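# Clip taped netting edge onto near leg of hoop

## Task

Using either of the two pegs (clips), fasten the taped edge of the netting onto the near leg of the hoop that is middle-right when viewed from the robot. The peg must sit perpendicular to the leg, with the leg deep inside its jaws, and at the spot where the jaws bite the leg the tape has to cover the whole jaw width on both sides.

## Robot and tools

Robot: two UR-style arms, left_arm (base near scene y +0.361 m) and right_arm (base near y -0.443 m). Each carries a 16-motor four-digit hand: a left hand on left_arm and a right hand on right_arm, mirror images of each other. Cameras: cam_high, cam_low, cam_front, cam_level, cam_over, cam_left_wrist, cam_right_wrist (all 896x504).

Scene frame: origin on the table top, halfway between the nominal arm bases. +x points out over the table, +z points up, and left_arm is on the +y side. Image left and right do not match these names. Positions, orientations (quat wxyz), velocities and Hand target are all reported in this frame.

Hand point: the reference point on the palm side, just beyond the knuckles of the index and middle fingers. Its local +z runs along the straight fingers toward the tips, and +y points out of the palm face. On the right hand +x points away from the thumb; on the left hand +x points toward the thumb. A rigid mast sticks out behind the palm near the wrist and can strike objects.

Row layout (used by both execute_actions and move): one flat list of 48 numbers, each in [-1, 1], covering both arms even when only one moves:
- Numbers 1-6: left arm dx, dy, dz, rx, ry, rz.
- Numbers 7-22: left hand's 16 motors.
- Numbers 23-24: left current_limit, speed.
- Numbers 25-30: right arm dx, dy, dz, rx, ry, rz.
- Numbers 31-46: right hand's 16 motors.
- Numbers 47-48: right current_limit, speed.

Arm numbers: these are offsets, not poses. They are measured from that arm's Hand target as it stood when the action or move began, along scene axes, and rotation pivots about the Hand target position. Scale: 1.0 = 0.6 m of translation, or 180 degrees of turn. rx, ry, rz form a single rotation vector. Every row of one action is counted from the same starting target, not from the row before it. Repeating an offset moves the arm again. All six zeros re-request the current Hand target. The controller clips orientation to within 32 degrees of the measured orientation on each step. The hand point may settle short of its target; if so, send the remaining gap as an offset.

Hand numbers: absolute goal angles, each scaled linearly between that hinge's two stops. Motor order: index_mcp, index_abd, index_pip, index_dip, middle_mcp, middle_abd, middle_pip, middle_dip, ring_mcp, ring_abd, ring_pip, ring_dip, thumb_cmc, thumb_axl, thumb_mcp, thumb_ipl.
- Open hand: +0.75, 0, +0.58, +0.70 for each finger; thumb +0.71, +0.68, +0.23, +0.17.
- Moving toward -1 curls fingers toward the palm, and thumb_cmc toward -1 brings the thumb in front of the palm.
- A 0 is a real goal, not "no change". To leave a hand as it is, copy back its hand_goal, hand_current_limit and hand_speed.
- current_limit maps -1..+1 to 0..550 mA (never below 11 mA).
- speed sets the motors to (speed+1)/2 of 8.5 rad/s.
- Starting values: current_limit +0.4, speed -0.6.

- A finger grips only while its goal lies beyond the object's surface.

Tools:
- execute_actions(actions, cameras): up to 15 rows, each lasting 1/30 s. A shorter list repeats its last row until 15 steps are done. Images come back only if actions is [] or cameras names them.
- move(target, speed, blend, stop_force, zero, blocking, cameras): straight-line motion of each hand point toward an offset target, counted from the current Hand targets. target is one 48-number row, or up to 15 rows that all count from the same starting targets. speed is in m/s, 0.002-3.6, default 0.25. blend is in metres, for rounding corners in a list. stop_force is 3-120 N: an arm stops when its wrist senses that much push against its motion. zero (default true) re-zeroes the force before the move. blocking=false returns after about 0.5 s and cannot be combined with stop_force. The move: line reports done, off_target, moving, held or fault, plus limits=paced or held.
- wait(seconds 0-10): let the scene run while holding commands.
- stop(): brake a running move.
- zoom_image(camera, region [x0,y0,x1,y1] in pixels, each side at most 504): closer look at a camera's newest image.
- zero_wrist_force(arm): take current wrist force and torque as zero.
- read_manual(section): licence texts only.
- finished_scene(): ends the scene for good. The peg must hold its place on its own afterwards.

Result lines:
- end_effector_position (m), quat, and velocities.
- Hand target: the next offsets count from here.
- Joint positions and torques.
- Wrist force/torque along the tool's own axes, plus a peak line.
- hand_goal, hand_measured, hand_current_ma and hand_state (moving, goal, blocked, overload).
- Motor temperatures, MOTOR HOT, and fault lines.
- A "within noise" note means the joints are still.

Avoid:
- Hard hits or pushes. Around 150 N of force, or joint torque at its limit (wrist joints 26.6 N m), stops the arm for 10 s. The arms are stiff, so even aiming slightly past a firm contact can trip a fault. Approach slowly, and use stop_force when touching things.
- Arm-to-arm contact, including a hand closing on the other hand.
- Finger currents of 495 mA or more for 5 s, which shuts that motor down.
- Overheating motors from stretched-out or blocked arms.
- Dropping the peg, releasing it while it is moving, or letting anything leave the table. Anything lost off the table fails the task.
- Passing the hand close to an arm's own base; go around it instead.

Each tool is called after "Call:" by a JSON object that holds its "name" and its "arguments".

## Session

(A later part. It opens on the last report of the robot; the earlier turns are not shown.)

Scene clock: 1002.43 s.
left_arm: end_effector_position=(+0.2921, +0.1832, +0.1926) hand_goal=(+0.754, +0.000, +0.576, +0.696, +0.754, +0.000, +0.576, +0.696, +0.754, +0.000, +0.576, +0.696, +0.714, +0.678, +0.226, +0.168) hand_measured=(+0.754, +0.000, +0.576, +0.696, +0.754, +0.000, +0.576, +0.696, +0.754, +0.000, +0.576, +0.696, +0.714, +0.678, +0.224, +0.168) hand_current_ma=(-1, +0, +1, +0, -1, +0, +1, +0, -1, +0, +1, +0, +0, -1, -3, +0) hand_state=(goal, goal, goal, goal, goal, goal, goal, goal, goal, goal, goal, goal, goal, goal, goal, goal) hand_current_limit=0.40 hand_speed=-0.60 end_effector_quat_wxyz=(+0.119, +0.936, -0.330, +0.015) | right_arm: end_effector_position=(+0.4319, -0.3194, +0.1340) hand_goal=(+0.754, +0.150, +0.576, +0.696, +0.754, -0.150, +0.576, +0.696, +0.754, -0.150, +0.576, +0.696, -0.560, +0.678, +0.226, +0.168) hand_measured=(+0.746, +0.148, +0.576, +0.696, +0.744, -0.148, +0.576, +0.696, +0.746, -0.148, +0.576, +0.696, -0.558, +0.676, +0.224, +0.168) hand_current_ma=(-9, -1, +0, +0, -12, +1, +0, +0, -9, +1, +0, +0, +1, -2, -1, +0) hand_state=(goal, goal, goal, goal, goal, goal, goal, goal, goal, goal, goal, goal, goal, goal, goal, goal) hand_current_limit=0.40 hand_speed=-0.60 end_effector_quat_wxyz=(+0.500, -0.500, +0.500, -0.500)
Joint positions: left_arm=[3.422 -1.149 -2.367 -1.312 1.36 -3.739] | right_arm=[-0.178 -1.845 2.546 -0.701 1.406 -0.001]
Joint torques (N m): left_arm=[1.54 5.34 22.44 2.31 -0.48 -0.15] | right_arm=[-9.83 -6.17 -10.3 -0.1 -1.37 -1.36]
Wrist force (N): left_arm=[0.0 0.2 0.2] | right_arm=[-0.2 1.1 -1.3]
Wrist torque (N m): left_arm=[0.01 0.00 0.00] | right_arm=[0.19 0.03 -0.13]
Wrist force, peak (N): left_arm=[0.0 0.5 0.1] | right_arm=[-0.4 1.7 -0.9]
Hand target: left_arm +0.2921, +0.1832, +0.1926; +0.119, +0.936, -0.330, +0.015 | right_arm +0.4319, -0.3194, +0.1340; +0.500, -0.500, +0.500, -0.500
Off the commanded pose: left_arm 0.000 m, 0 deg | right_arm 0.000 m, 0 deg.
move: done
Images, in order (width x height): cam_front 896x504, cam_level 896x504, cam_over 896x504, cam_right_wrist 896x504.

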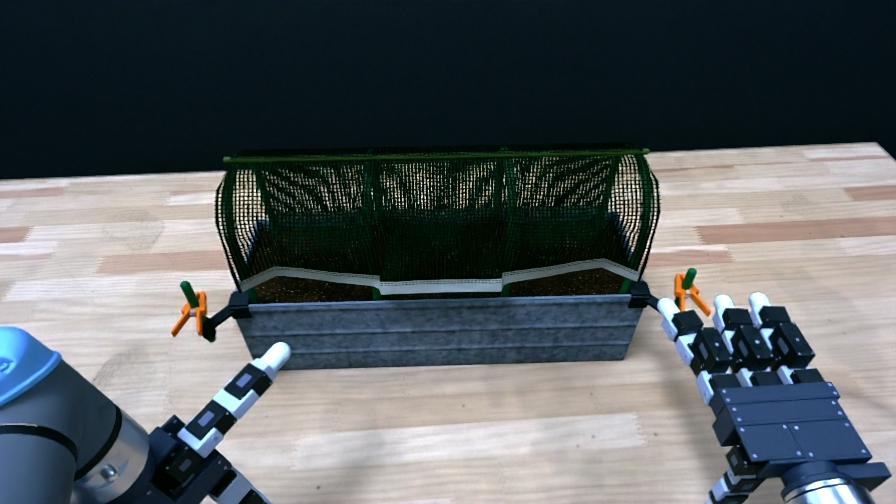

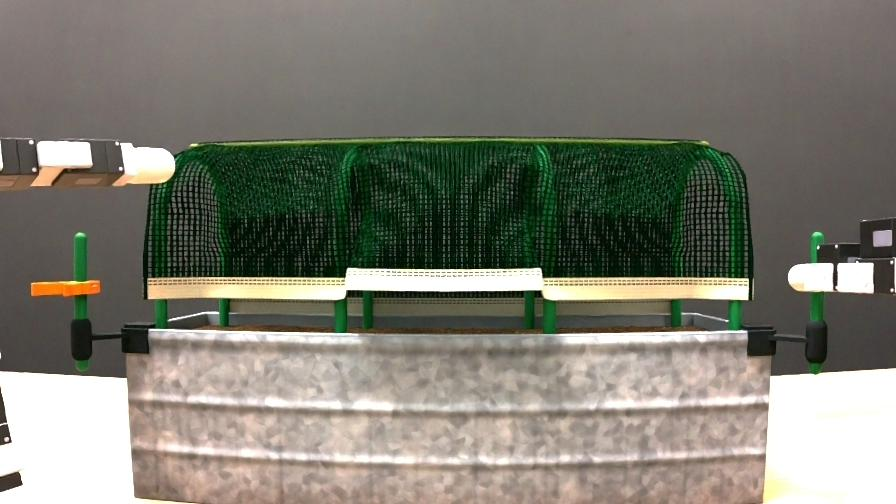

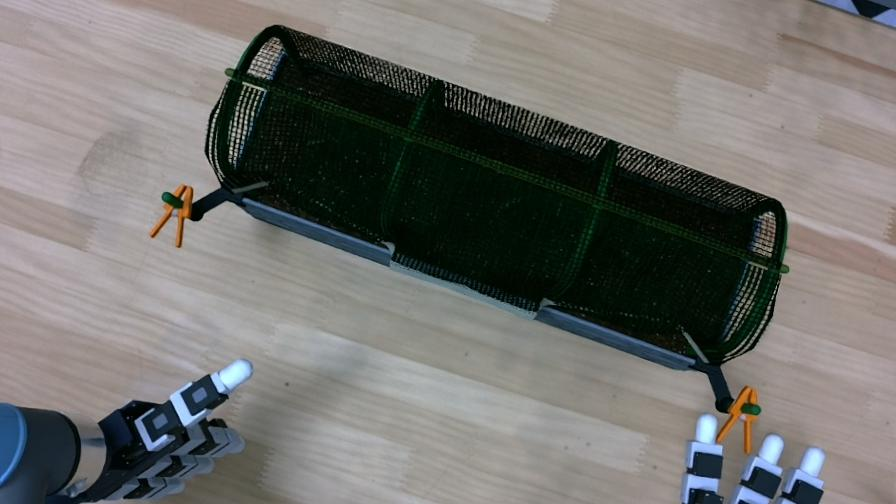

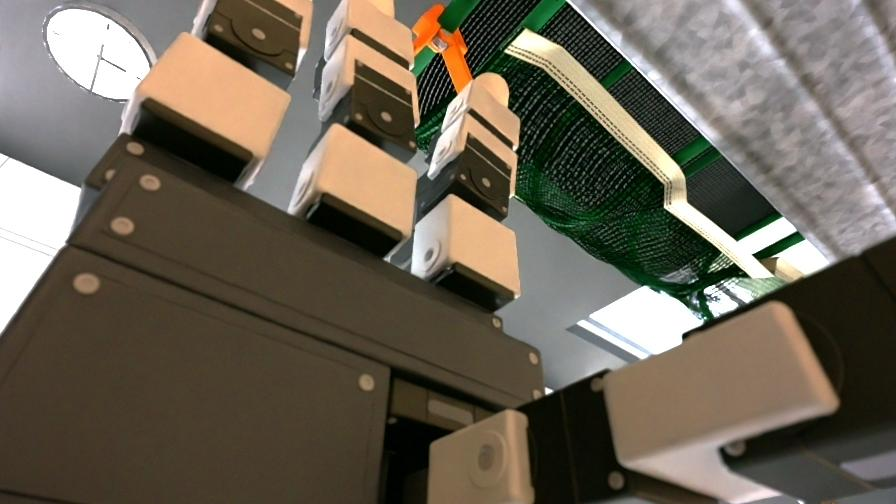

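Call:
{"name": "move", "arguments": {"target": [[0,0,0,0,0,0,0.754,0,0.576,0.696,0.754,0,0.576,0.696,0.754,0,0.576,0.696,0.714,0.678,0.226,0.168,0.4,-0.6,0,0.005,0.0025,0,0,0,0.754,0.15,0.576,0.696,0.754,-0.15,0.576,0.696,0.754,-0.15,0.576,0.696,-0.56,0.678,0.226,0.168,0.4,-0.6],[0,0,0,0,0,0,0.754,0,0.576,0.696,0.754,0,0.576,0.696,0.754,0,0.576,0.696,0.714,0.678,0.226,0.168,0.4,-0.6,0,0.005,0.0025,0,0,0,0.754,0.06,0.576,0.696,0.754,-0.06,0.576,0.696,0.754,-0.15,0.576,0.696,-0.56,0.678,0.226,0.168,0.4,-0.9]], "speed": 0.03, "cameras": ["cam_level", "cam_over", "cam_right_wrist", "cam_front"]}}

Call:
{"name": "zoom_image", "arguments": {"camera": "cam_over", "region": [646, 364, 896, 504]}}

Call:
{"name": "zoom_image", "arguments": {"camera": "cam_front", "region": [636, 250, 776, 360]}}

Call:
{"name": "zoom_image", "arguments": {"camera": "cam_right_wrist", "region": [300, 0, 560, 150]}}

Scene clock: 1036.80 s.
left_arm: end_effector_position=(+0.2921, +0.1832, +0.1926) hand_goal=(+0.754, +0.000, +0.576, +0.696, +0.754, +0.000, +0.576, +0.696, +0.754, +0.000, +0.576, +0.696, +0.714, +0.678, +0.226, +0.168) hand_measured=(+0.754, +0.000, +0.576, +0.696, +0.754, +0.000, +0.576, +0.696, +0.754, +0.000, +0.576, +0.696, +0.714, +0.678, +0.224, +0.168) hand_current_ma=(-1, +0, +1, +0, -1, +0, +1, +0, -1, +0, +1, +0, +0, -1, -3, +0) hand_state=(goal, goal, goal, goal, goal, goal, goal, goal, goal, goal, goal, goal, goal, goal, goal, goal) hand_current_limit=0.40 hand_speed=-0.60 end_effector_quat_wxyz=(+0.119, +0.936, -0.330, +0.015) | right_arm: end_effector_position=(+0.4320, -0.3164, +0.1355) hand_goal=(+0.754, +0.060, +0.576, +0.696, +0.754, -0.060, +0.576, +0.696, +0.754, -0.150, +0.576, +0.696, -0.560, +0.678, +0.226, +0.168) hand_measured=(+0.746, +0.090, +0.576, +0.696, +0.744, -0.062, +0.576, +0.696, +0.746, -0.148, +0.576, +0.696, -0.558, +0.676, +0.224, +0.168) hand_current_ma=(-9, +40, +0, +0, -12, -1, +0, +0, -9, +1, +0, +0, +1, -2, -1, +0) hand_state=(goal, blocked, goal, goal, goal, goal, goal, goal, goal, goal, goal, goal, goal, goal, goal, goal) hand_current_limit=0.40 hand_speed=-0.90 end_effector_quat_wxyz=(+0.500, -0.500, +0.500, -0.500)
Joint positions: left_arm=[3.422 -1.149 -2.367 -1.312 1.36 -3.739] | right_arm=[-0.162 -1.843 2.54 -0.696 1.421 -0.001]
Joint torques (N m): left_arm=[0.93 5.33 22.43 2.18 -0.59 -0.24] | right_arm=[-10.74 -1.21 -14.45 -3.38 -0.79 -0.77]
Wrist force (N): left_arm=[0.0 0.2 -0.1] | right_arm=[-1.4 1.0 -1.6]
Wrist torque (N m): left_arm=[0.05 0.00 -0.01] | right_arm=[0.21 -0.09 -0.22]
Wrist force, peak (N): left_arm=[0.1 0.5 0.0] | right_arm=[-1.4 1.1 -1.6]
Hand target: left_arm +0.2921, +0.1832, +0.1926; +0.119, +0.936, -0.330, +0.015 | right_arm +0.4319, -0.3164, +0.1355; +0.500, -0.500, +0.500, -0.500
Off the commanded pose: left_arm 0.000 m, 0 deg | right_arm 0.000 m, 0 deg.
move: done
Images, in order (width x height): cam_front 896x504, cam_level 896x504, cam_over 896x504, cam_right_wrist 896x504.

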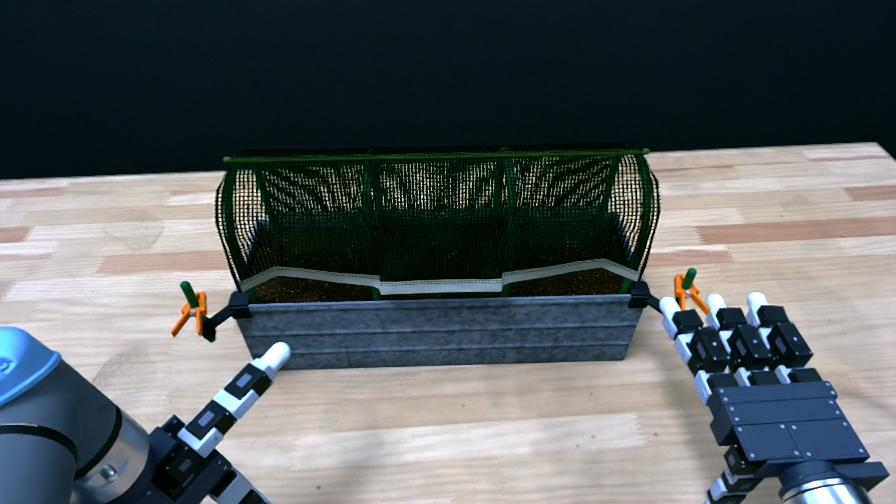

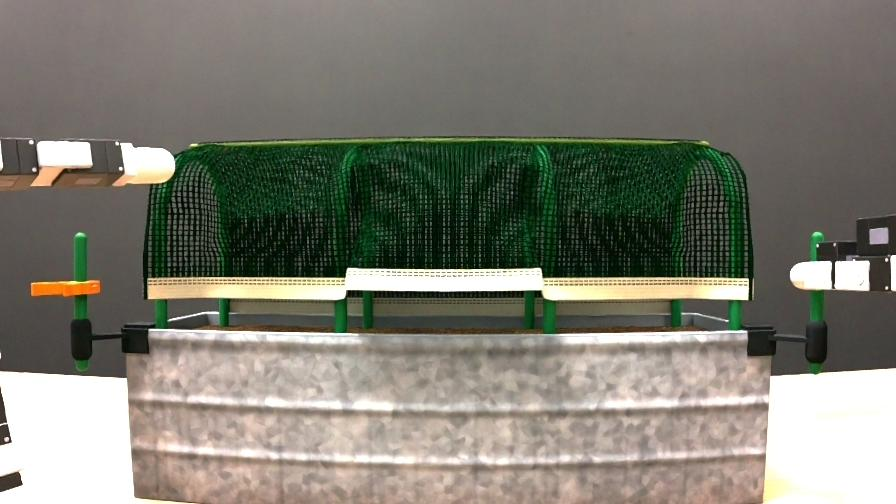

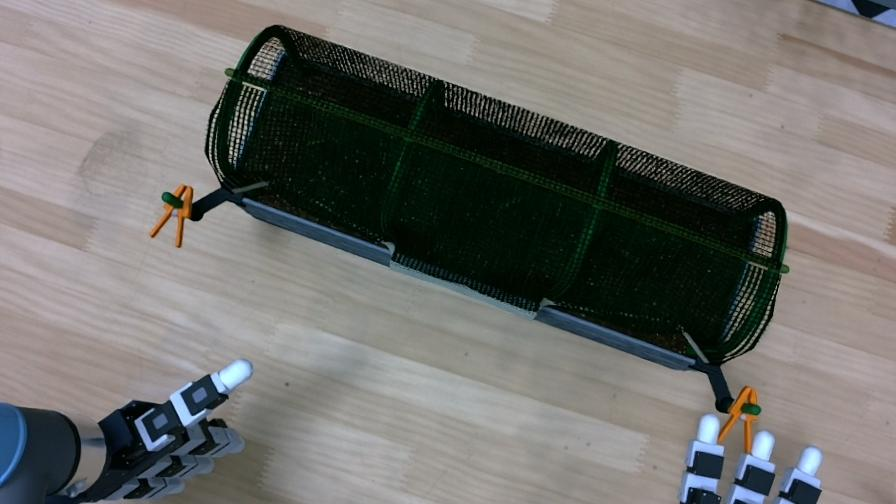

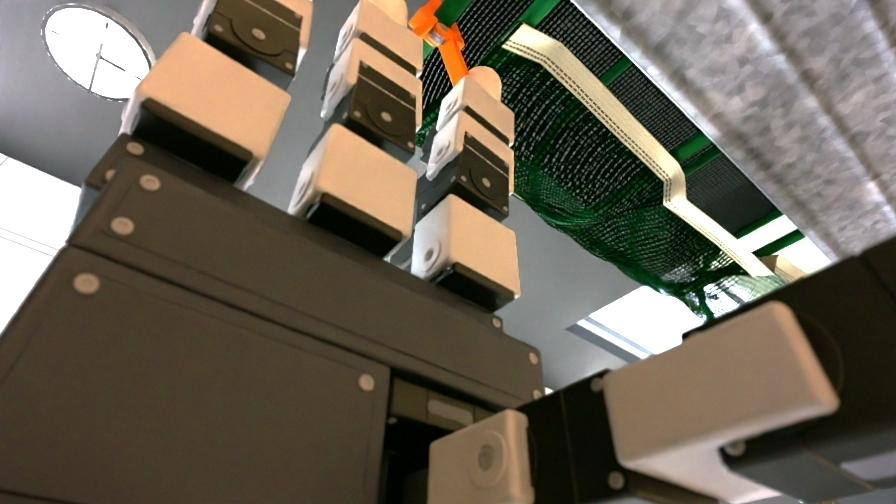

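Scaled by 2.016.

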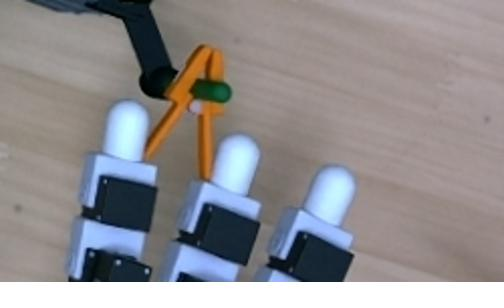

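Scaled by 3.600.

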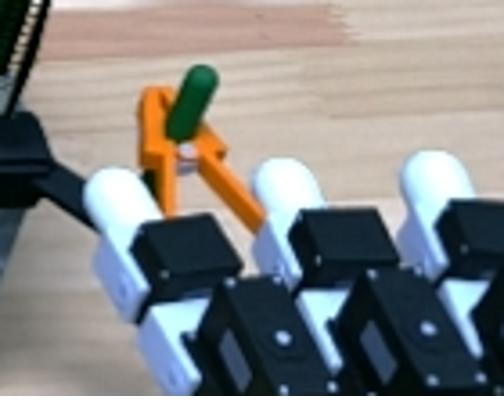

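Scaled by 1.938.

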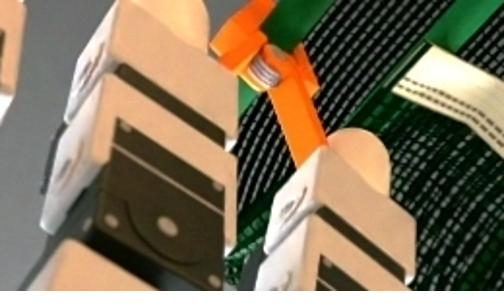

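Call:
{"name": "move", "arguments": {"target": [[0,0,0,0,0,0,0.754,0,0.576,0.696,0.754,0,0.576,0.696,0.754,0,0.576,0.696,0.714,0.678,0.226,0.168,0.4,-0.6,0,0,0,0,0,0,0.754,0.12,0.576,0.696,0.754,-0.1,0.576,0.696,0.754,-0.15,0.576,0.696,-0.56,0.678,0.226,0.168,0.4,-0.8],[0,0,0,0,0,0,0.754,0,0.576,0.696,0.754,0,0.576,0.696,0.754,0,0.576,0.696,0.714,0.678,0.226,0.168,0.4,-0.6,-0.0067,0.0023,0,0,0,0,0.754,0.12,0.576,0.696,0.754,-0.1,0.576,0.696,0.754,-0.15,0.576,0.696,-0.56,0.678,0.226,0.168,0.4,-0.8],[0,0,0,0,0,0,0.754,0,0.576,0.696,0.754,0,0.576,0.696,0.754,0,0.576,0.696,0.714,0.678,0.226,0.168,0.4,-0.6,-0.0067,0.0023,0,0,0,0,0.754,0.0,0.576,0.696,0.754,-0.0,0.576,0.696,0.754,-0.15,0.576,0.696,-0.56,0.678,0.226,0.168,0.4,-0.9]], "speed": 0.03, "cameras": ["cam_over", "cam_right_wrist", "cam_front"]}}

Call:
{"name": "zoom_image", "arguments": {"camera": "cam_over", "region": [646, 364, 896, 504]}}

Call:
{"name": "zoom_image", "arguments": {"camera": "cam_front", "region": [636, 250, 776, 360]}}

Call:
{"name": "zoom_image", "arguments": {"camera": "cam_right_wrist", "region": [300, 0, 560, 150]}}

Scene clock: 1063.70 s.
left_arm: end_effector_position=(+0.2921, +0.1832, +0.1926) hand_goal=(+0.754, +0.000, +0.576, +0.696, +0.754, +0.000, +0.576, +0.696, +0.754, +0.000, +0.576, +0.696, +0.714, +0.678, +0.226, +0.168) hand_measured=(+0.754, +0.000, +0.576, +0.696, +0.754, +0.000, +0.576, +0.696, +0.754, +0.000, +0.576, +0.696, +0.714, +0.678, +0.224, +0.168) hand_current_ma=(-1, +0, +1, +0, -1, +0, +1, +0, -1, +0, +1, +0, +0, -1, -3, +0) hand_state=(goal, goal, goal, goal, goal, goal, goal, goal, goal, goal, goal, goal, goal, goal, goal, goal) hand_current_limit=0.40 hand_speed=-0.60 end_effector_quat_wxyz=(+0.119, +0.936, -0.330, +0.015) | right_arm: end_effector_position=(+0.4279, -0.3150, +0.1355) hand_goal=(+0.754, +0.000, +0.576, +0.696, +0.754, +0.000, +0.576, +0.696, +0.754, -0.150, +0.576, +0.696, -0.560, +0.678, +0.226, +0.168) hand_measured=(+0.746, +0.068, +0.576, +0.696, +0.744, -0.056, +0.576, +0.696, +0.746, -0.148, +0.576, +0.696, -0.558, +0.676, +0.224, +0.168) hand_current_ma=(-9, +136, +0, +0, -12, -102, +0, +0, -9, +1, +0, +0, +1, -2, -1, +0) hand_state=(goal, blocked, goal, goal, goal, blocked, goal, goal, goal, goal, goal, goal, goal, goal, goal, goal) hand_current_limit=0.40 hand_speed=-0.90 end_effector_quat_wxyz=(+0.500, -0.500, +0.500, -0.500)
Joint positions: left_arm=[3.422 -1.149 -2.367 -1.312 1.36 -3.739] | right_arm=[-0.158 -1.855 2.547 -0.692 1.426 -0.001]
Joint torques (N m): left_arm=[1.01 4.67 22.1 2.28 -0.59 -0.22] | right_arm=[-4.83 3.48 -29.13 -3.45 -1.27 0.16]
Wrist force (N): left_arm=[0.2 0.3 0.1] | right_arm=[-0.5 1.1 -1.1]
Wrist torque (N m): left_arm=[0.03 -0.03 0.01] | right_arm=[0.19 -0.02 -0.14]
Wrist force, peak (N): left_arm=[0.0 0.5 0.1] | right_arm=[-1.2 1.0 -2.0]
Hand target: left_arm +0.2921, +0.1832, +0.1926; +0.119, +0.936, -0.330, +0.015 | right_arm +0.4279, -0.3151, +0.1355; +0.500, -0.500, +0.500, -0.500
Off the commanded pose: left_arm 0.000 m, 0 deg | right_arm 0.000 m, 0 deg.
move: done
Images, in order (width x height): cam_front 896x504, cam_over 896x504, cam_right_wrist 896x504.

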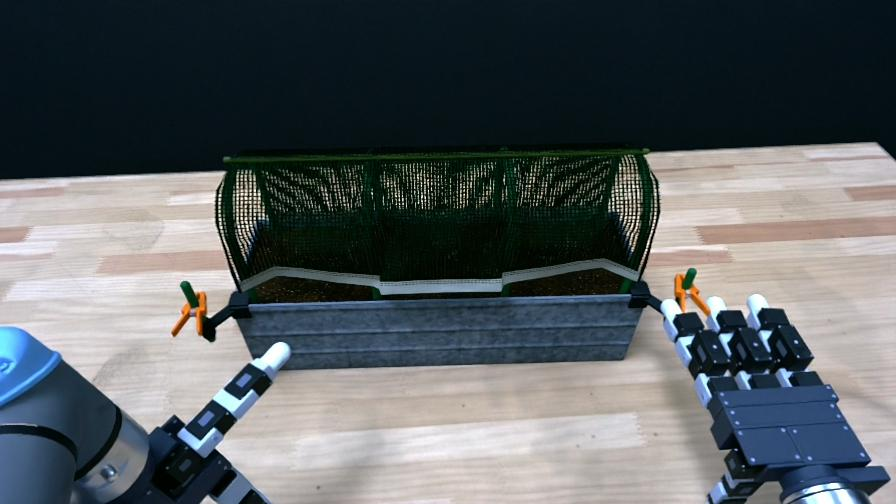

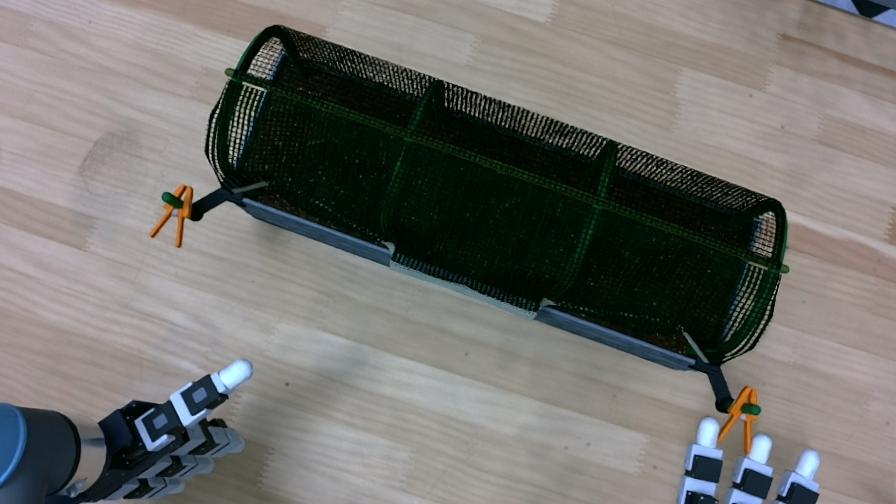

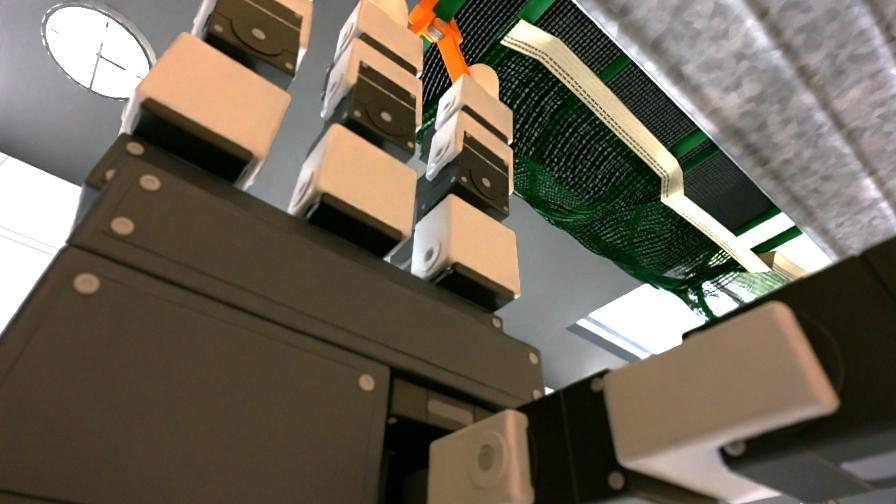

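Scaled by 2.016.

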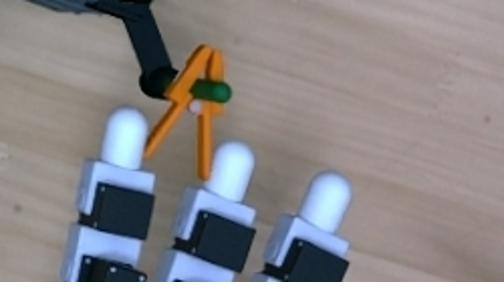

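Scaled by 3.600.

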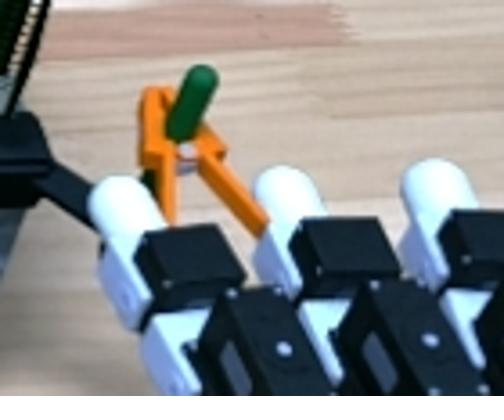

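Scaled by 1.938.

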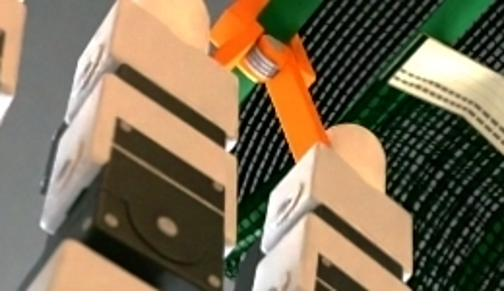

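Call:
{"name": "move", "arguments": {"target": [0,0,0,0,0,0,0.754,0,0.576,0.696,0.754,0,0.576,0.696,0.754,0,0.576,0.696,0.714,0.678,0.226,0.168,0.4,-0.6,0,0,0,0,0,0,0.754,-0.12,0.576,0.696,0.754,0.12,0.576,0.696,0.754,-0.15,0.576,0.696,-0.56,0.678,0.226,0.168,0.7,-0.95], "speed": 0.03, "cameras": ["cam_over", "cam_right_wrist", "cam_front"]}}

Call:
{"name": "zoom_image", "arguments": {"camera": "cam_over", "region": [646, 364, 896, 504]}}

Call:
{"name": "zoom_image", "arguments": {"camera": "cam_right_wrist", "region": [300, 0, 560, 150]}}

Scene clock: 1077.60 s.
left_arm: end_effector_position=(+0.2921, +0.1832, +0.1926) hand_goal=(+0.754, +0.000, +0.576, +0.696, +0.754, +0.000, +0.576, +0.696, +0.754, +0.000, +0.576, +0.696, +0.714, +0.678, +0.226, +0.168) hand_measured=(+0.754, +0.000, +0.576, +0.696, +0.754, +0.000, +0.576, +0.696, +0.754, +0.000, +0.576, +0.696, +0.714, +0.678, +0.224, +0.168) hand_current_ma=(-1, +0, +1, +0, -1, +0, +1, +0, -1, +0, +1, +0, +0, -1, -3, +0) hand_state=(goal, goal, goal, goal, goal, goal, goal, goal, goal, goal, goal, goal, goal, goal, goal, goal) hand_current_limit=0.40 hand_speed=-0.60 end_effector_quat_wxyz=(+0.119, +0.936, -0.330, +0.015) | right_arm: end_effector_position=(+0.4279, -0.3151, +0.1355) hand_goal=(+0.754, -0.120, +0.576, +0.696, +0.754, +0.120, +0.576, +0.696, +0.754, -0.150, +0.576, +0.696, -0.560, +0.678, +0.226, +0.168) hand_measured=(+0.746, +0.052, +0.576, +0.696, +0.744, -0.038, +0.576, +0.696, +0.746, -0.148, +0.576, +0.696, -0.558, +0.676, +0.224, +0.168) hand_current_ma=(-9, +468, +0, +0, -12, -457, +0, +0, -9, +1, +0, +0, +1, -2, -1, +0) hand_state=(goal, blocked, goal, goal, goal, blocked, goal, goal, goal, goal, goal, goal, goal, goal, goal, goal) hand_current_limit=0.70 hand_speed=-0.95 end_effector_quat_wxyz=(+0.500, -0.500, +0.500, -0.500)
Joint positions: left_arm=[3.422 -1.149 -2.367 -1.312 1.36 -3.739] | right_arm=[-0.158 -1.855 2.547 -0.692 1.426 -0.001]
Joint torques (N m): left_arm=[1.64 5.04 23.1 2.31 -0.59 -0.17] | right_arm=[-10.04 3.53 -29.74 -3.35 -1.02 0.77]
Wrist force (N): left_arm=[-0.1 0.2 0.1] | right_arm=[-0.5 0.9 -3.4]
Wrist torque (N m): left_arm=[0.03 0.01 -0.01] | right_arm=[0.34 0.01 -0.17]
Wrist force, peak (N): left_arm=[-0.1 0.5 0.1] | right_arm=[-0.3 0.8 -4.0]
Hand target: left_arm +0.2921, +0.1832, +0.1926; +0.119, +0.936, -0.330, +0.015 | right_arm +0.4279, -0.3151, +0.1355; +0.500, -0.500, +0.500, -0.500
Off the commanded pose: left_arm 0.000 m, 0 deg | right_arm 0.000 m, 0 deg.
move: done
Images, in order (width x height): cam_front 896x504, cam_over 896x504, cam_right_wrist 896x504.

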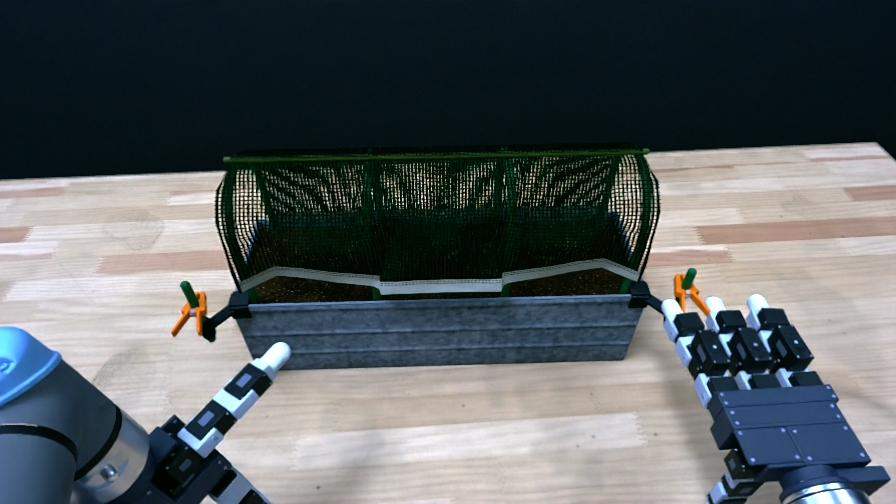

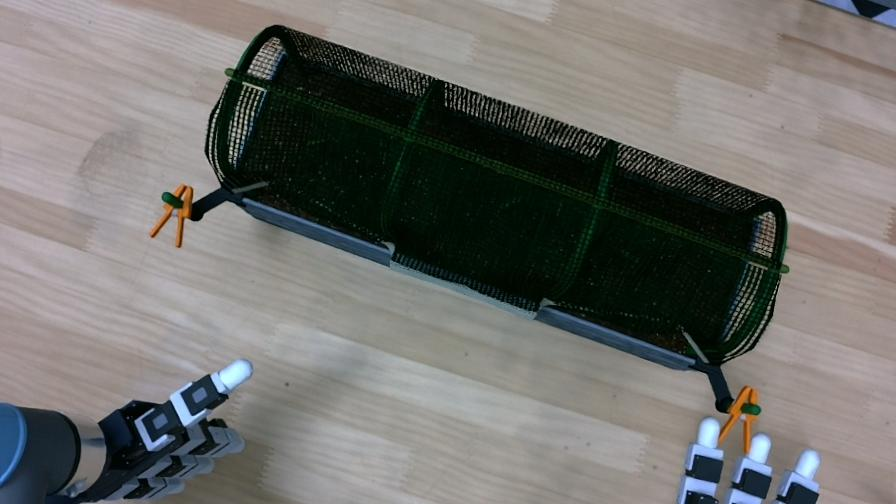

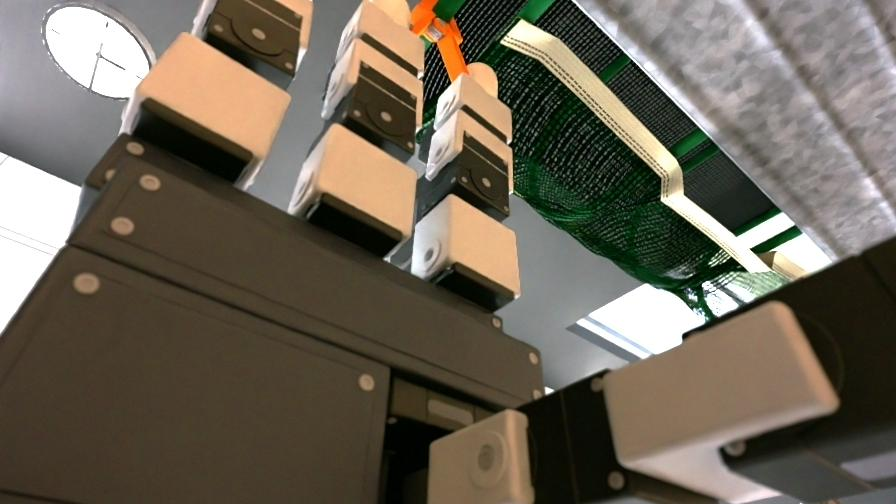

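Scaled by 2.016.

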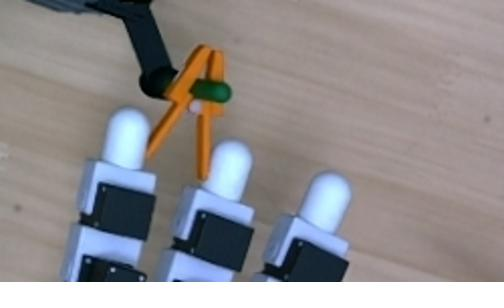

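Scaled by 1.938.

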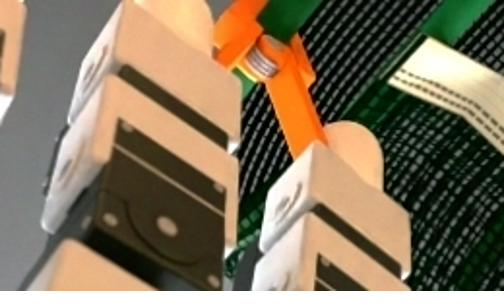

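Call:
{"name": "zoom_image", "arguments": {"camera": "cam_over", "region": [680, 340, 790, 460]}}

Scaled by 4.200.

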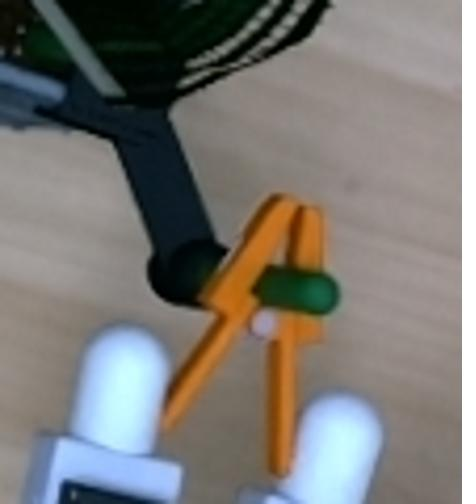

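Call:
{"name": "move", "arguments": {"target": [[0,0,0,0,0,0,0.754,0,0.576,0.696,0.754,0,0.576,0.696,0.754,0,0.576,0.696,0.714,0.678,0.226,0.168,0.4,-0.6,0,0,0,0,0,0,0.754,0.14,0.576,0.696,0.754,-0.12,0.576,0.696,0.754,-0.15,0.576,0.696,-0.56,0.678,0.226,0.168,0.4,-0.9],[0,0,0,0,0,0,0.754,0,0.576,0.696,0.754,0,0.576,0.696,0.754,0,0.576,0.696,0.714,0.678,0.226,0.168,0.4,-0.6,-0.0717,0.0,0,0,0,0,0.754,0.14,0.576,0.696,0.754,-0.12,0.576,0.696,0.754,-0.15,0.576,0.696,-0.56,0.678,0.226,0.168,0.4,-0.8],[0,0,0,0,0,0,0.754,0,0.576,0.696,0.754,0,0.576,0.696,0.754,0,0.576,0.696,0.714,0.678,0.226,0.168,0.4,-0.6,-0.0717,0.0,0,0,0,0,0.754,0.4,0.576,-0.9,0.754,-0.4,0.576,-0.9,0.754,-0.45,-0.6,-0.3,-0.56,0.678,0.226,0.168,0.4,-0.6]], "speed": 0.06, "cameras": ["cam_over", "cam_right_wrist", "cam_front", "cam_level"]}}

Call:
{"name": "zoom_image", "arguments": {"camera": "cam_over", "region": [646, 364, 896, 504]}}

Call:
{"name": "zoom_image", "arguments": {"camera": "cam_front", "region": [616, 230, 836, 400]}}

Call:
{"name": "zoom_image", "arguments": {"camera": "cam_level", "region": [736, 200, 896, 360]}}

Scene clock: 1384.77 s.
left_arm: end_effector_position=(+0.2921, +0.1832, +0.1926) hand_goal=(+0.754, +0.000, +0.576, +0.696, +0.754, +0.000, +0.576, +0.696, +0.754, +0.000, +0.576, +0.696, +0.714, +0.678, +0.226, +0.168) hand_measured=(+0.754, +0.000, +0.576, +0.696, +0.754, +0.000, +0.576, +0.696, +0.754, +0.000, +0.576, +0.696, +0.714, +0.678, +0.224, +0.168) hand_current_ma=(-1, +0, +1, +0, -1, +0, +1, +0, -1, +0, +1, +0, +0, -1, -3, +0) hand_state=(goal, goal, goal, goal, goal, goal, goal, goal, goal, goal, goal, goal, goal, goal, goal, goal) hand_current_limit=0.40 hand_speed=-0.60 end_effector_quat_wxyz=(+0.119, +0.936, -0.330, +0.015) | right_arm: end_effector_position=(+0.3849, -0.3151, +0.1355) hand_goal=(+0.754, +0.400, +0.576, -0.900, +0.754, -0.400, +0.576, -0.900, +0.754, -0.450, -0.600, -0.300, -0.560, +0.678, +0.226, +0.168) hand_measured=(+0.746, +0.398, +0.576, -0.896, +0.744, -0.398, +0.576, -0.896, +0.746, -0.446, -0.598, -0.296, -0.558, +0.676, +0.224, +0.168) hand_current_ma=(-9, -1, +0, +2, -12, +1, +0, +2, -9, +2, +1, +2, +1, -2, -1, +0) hand_state=(goal, goal, goal, goal, goal, goal, goal, goal, goal, goal, goal, goal, goal, goal, goal, goal) hand_current_limit=0.40 hand_speed=-0.60 end_effector_quat_wxyz=(+0.500, -0.500, +0.500, -0.500)
Joint positions: left_arm=[3.422 -1.149 -2.367 -1.312 1.36 -3.739] | right_arm=[-0.204 -2.029 2.635 -0.606 1.38 -0.001]
Joint torques (N m): left_arm=[1.46 5.21 22.39 2.26 -0.53 -0.19] | right_arm=[8.53 -9.13 -30.22 -1.61 1.54 -1.36]
Wrist force (N): left_arm=[0.0 0.2 0.1] | right_arm=[0.2 1.3 -1.0]
Wrist torque (N m): left_arm=[0.02 0.01 -0.01] | right_arm=[0.20 -0.02 -0.07]
Wrist force, peak (N): left_arm=[-0.1 0.4 0.3] | right_arm=[-0.4 1.2 -4.1]
Hand target: left_arm +0.2921, +0.1832, +0.1926; +0.119, +0.936, -0.330, +0.015 | right_arm +0.3849, -0.3151, +0.1355; +0.500, -0.500, +0.500, -0.500
Off the commanded pose: left_arm 0.000 m, 0 deg | right_arm 0.000 m, 0 deg.
move: done
Images, in order (width x height): cam_front 896x504, cam_level 896x504, cam_over 896x504, cam_right_wrist 896x504.

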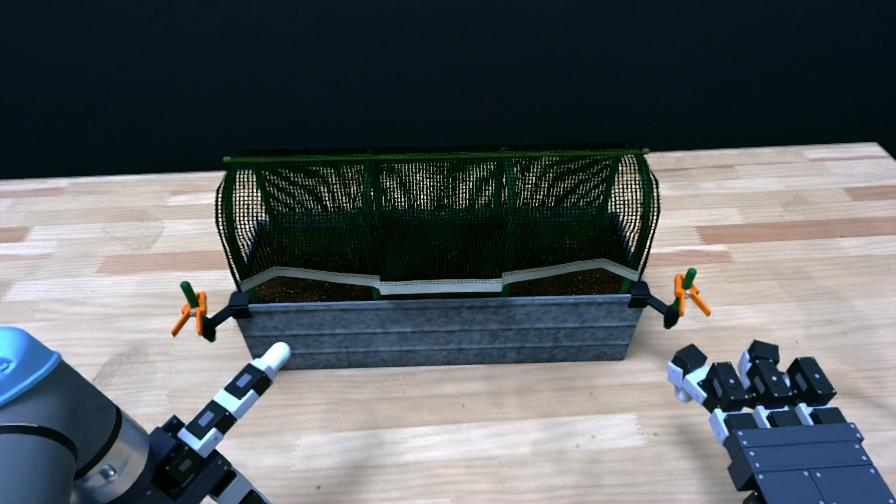

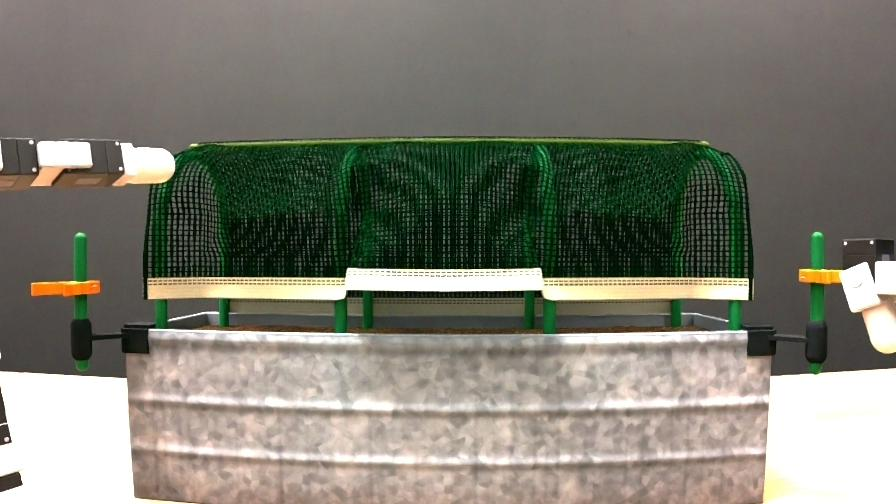

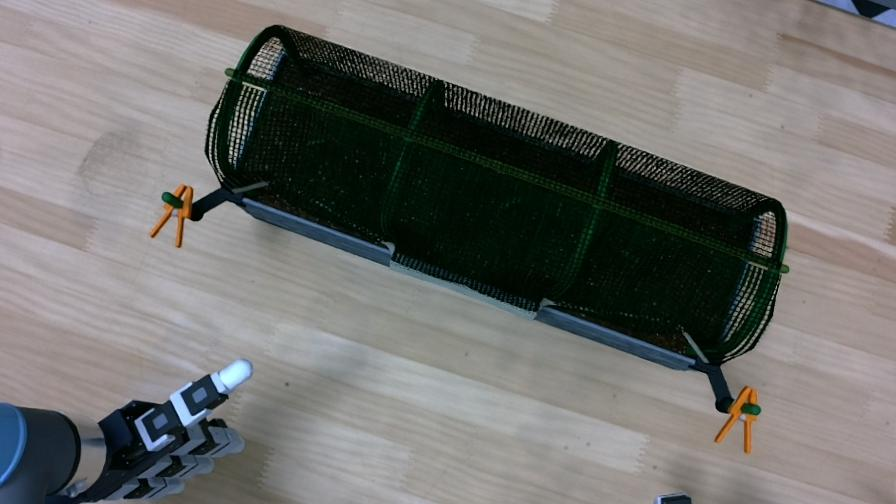

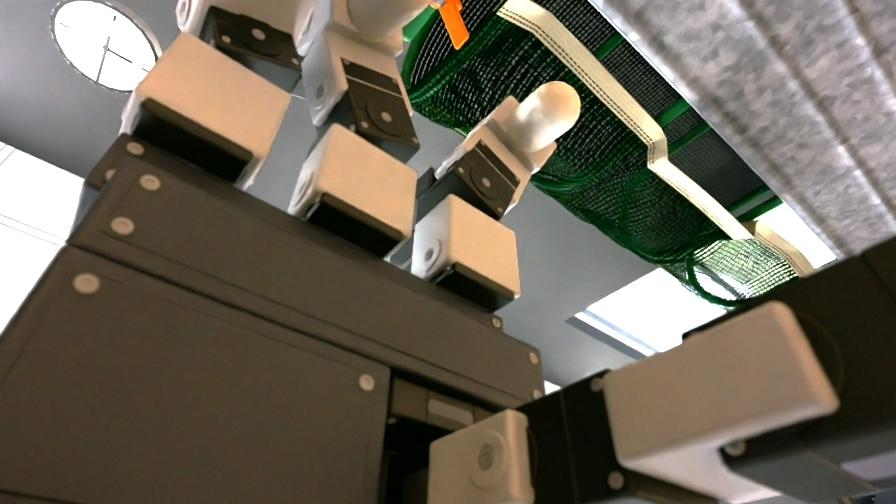

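Scaled by 2.016.

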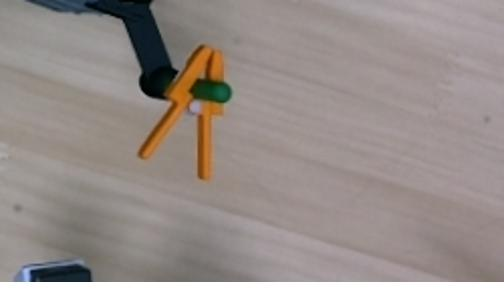

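Scaled by 2.291.

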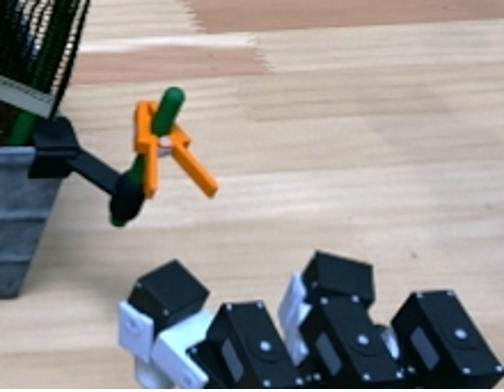

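Scaled by 3.150.

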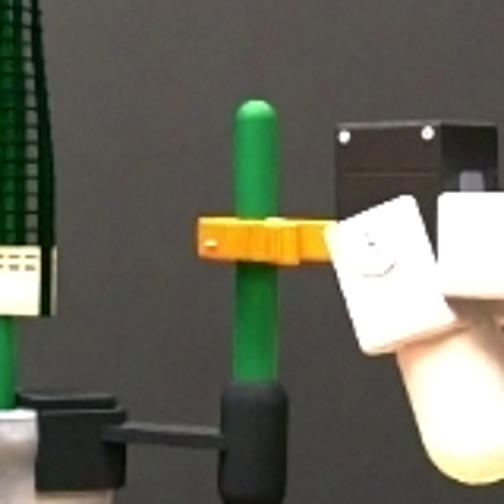

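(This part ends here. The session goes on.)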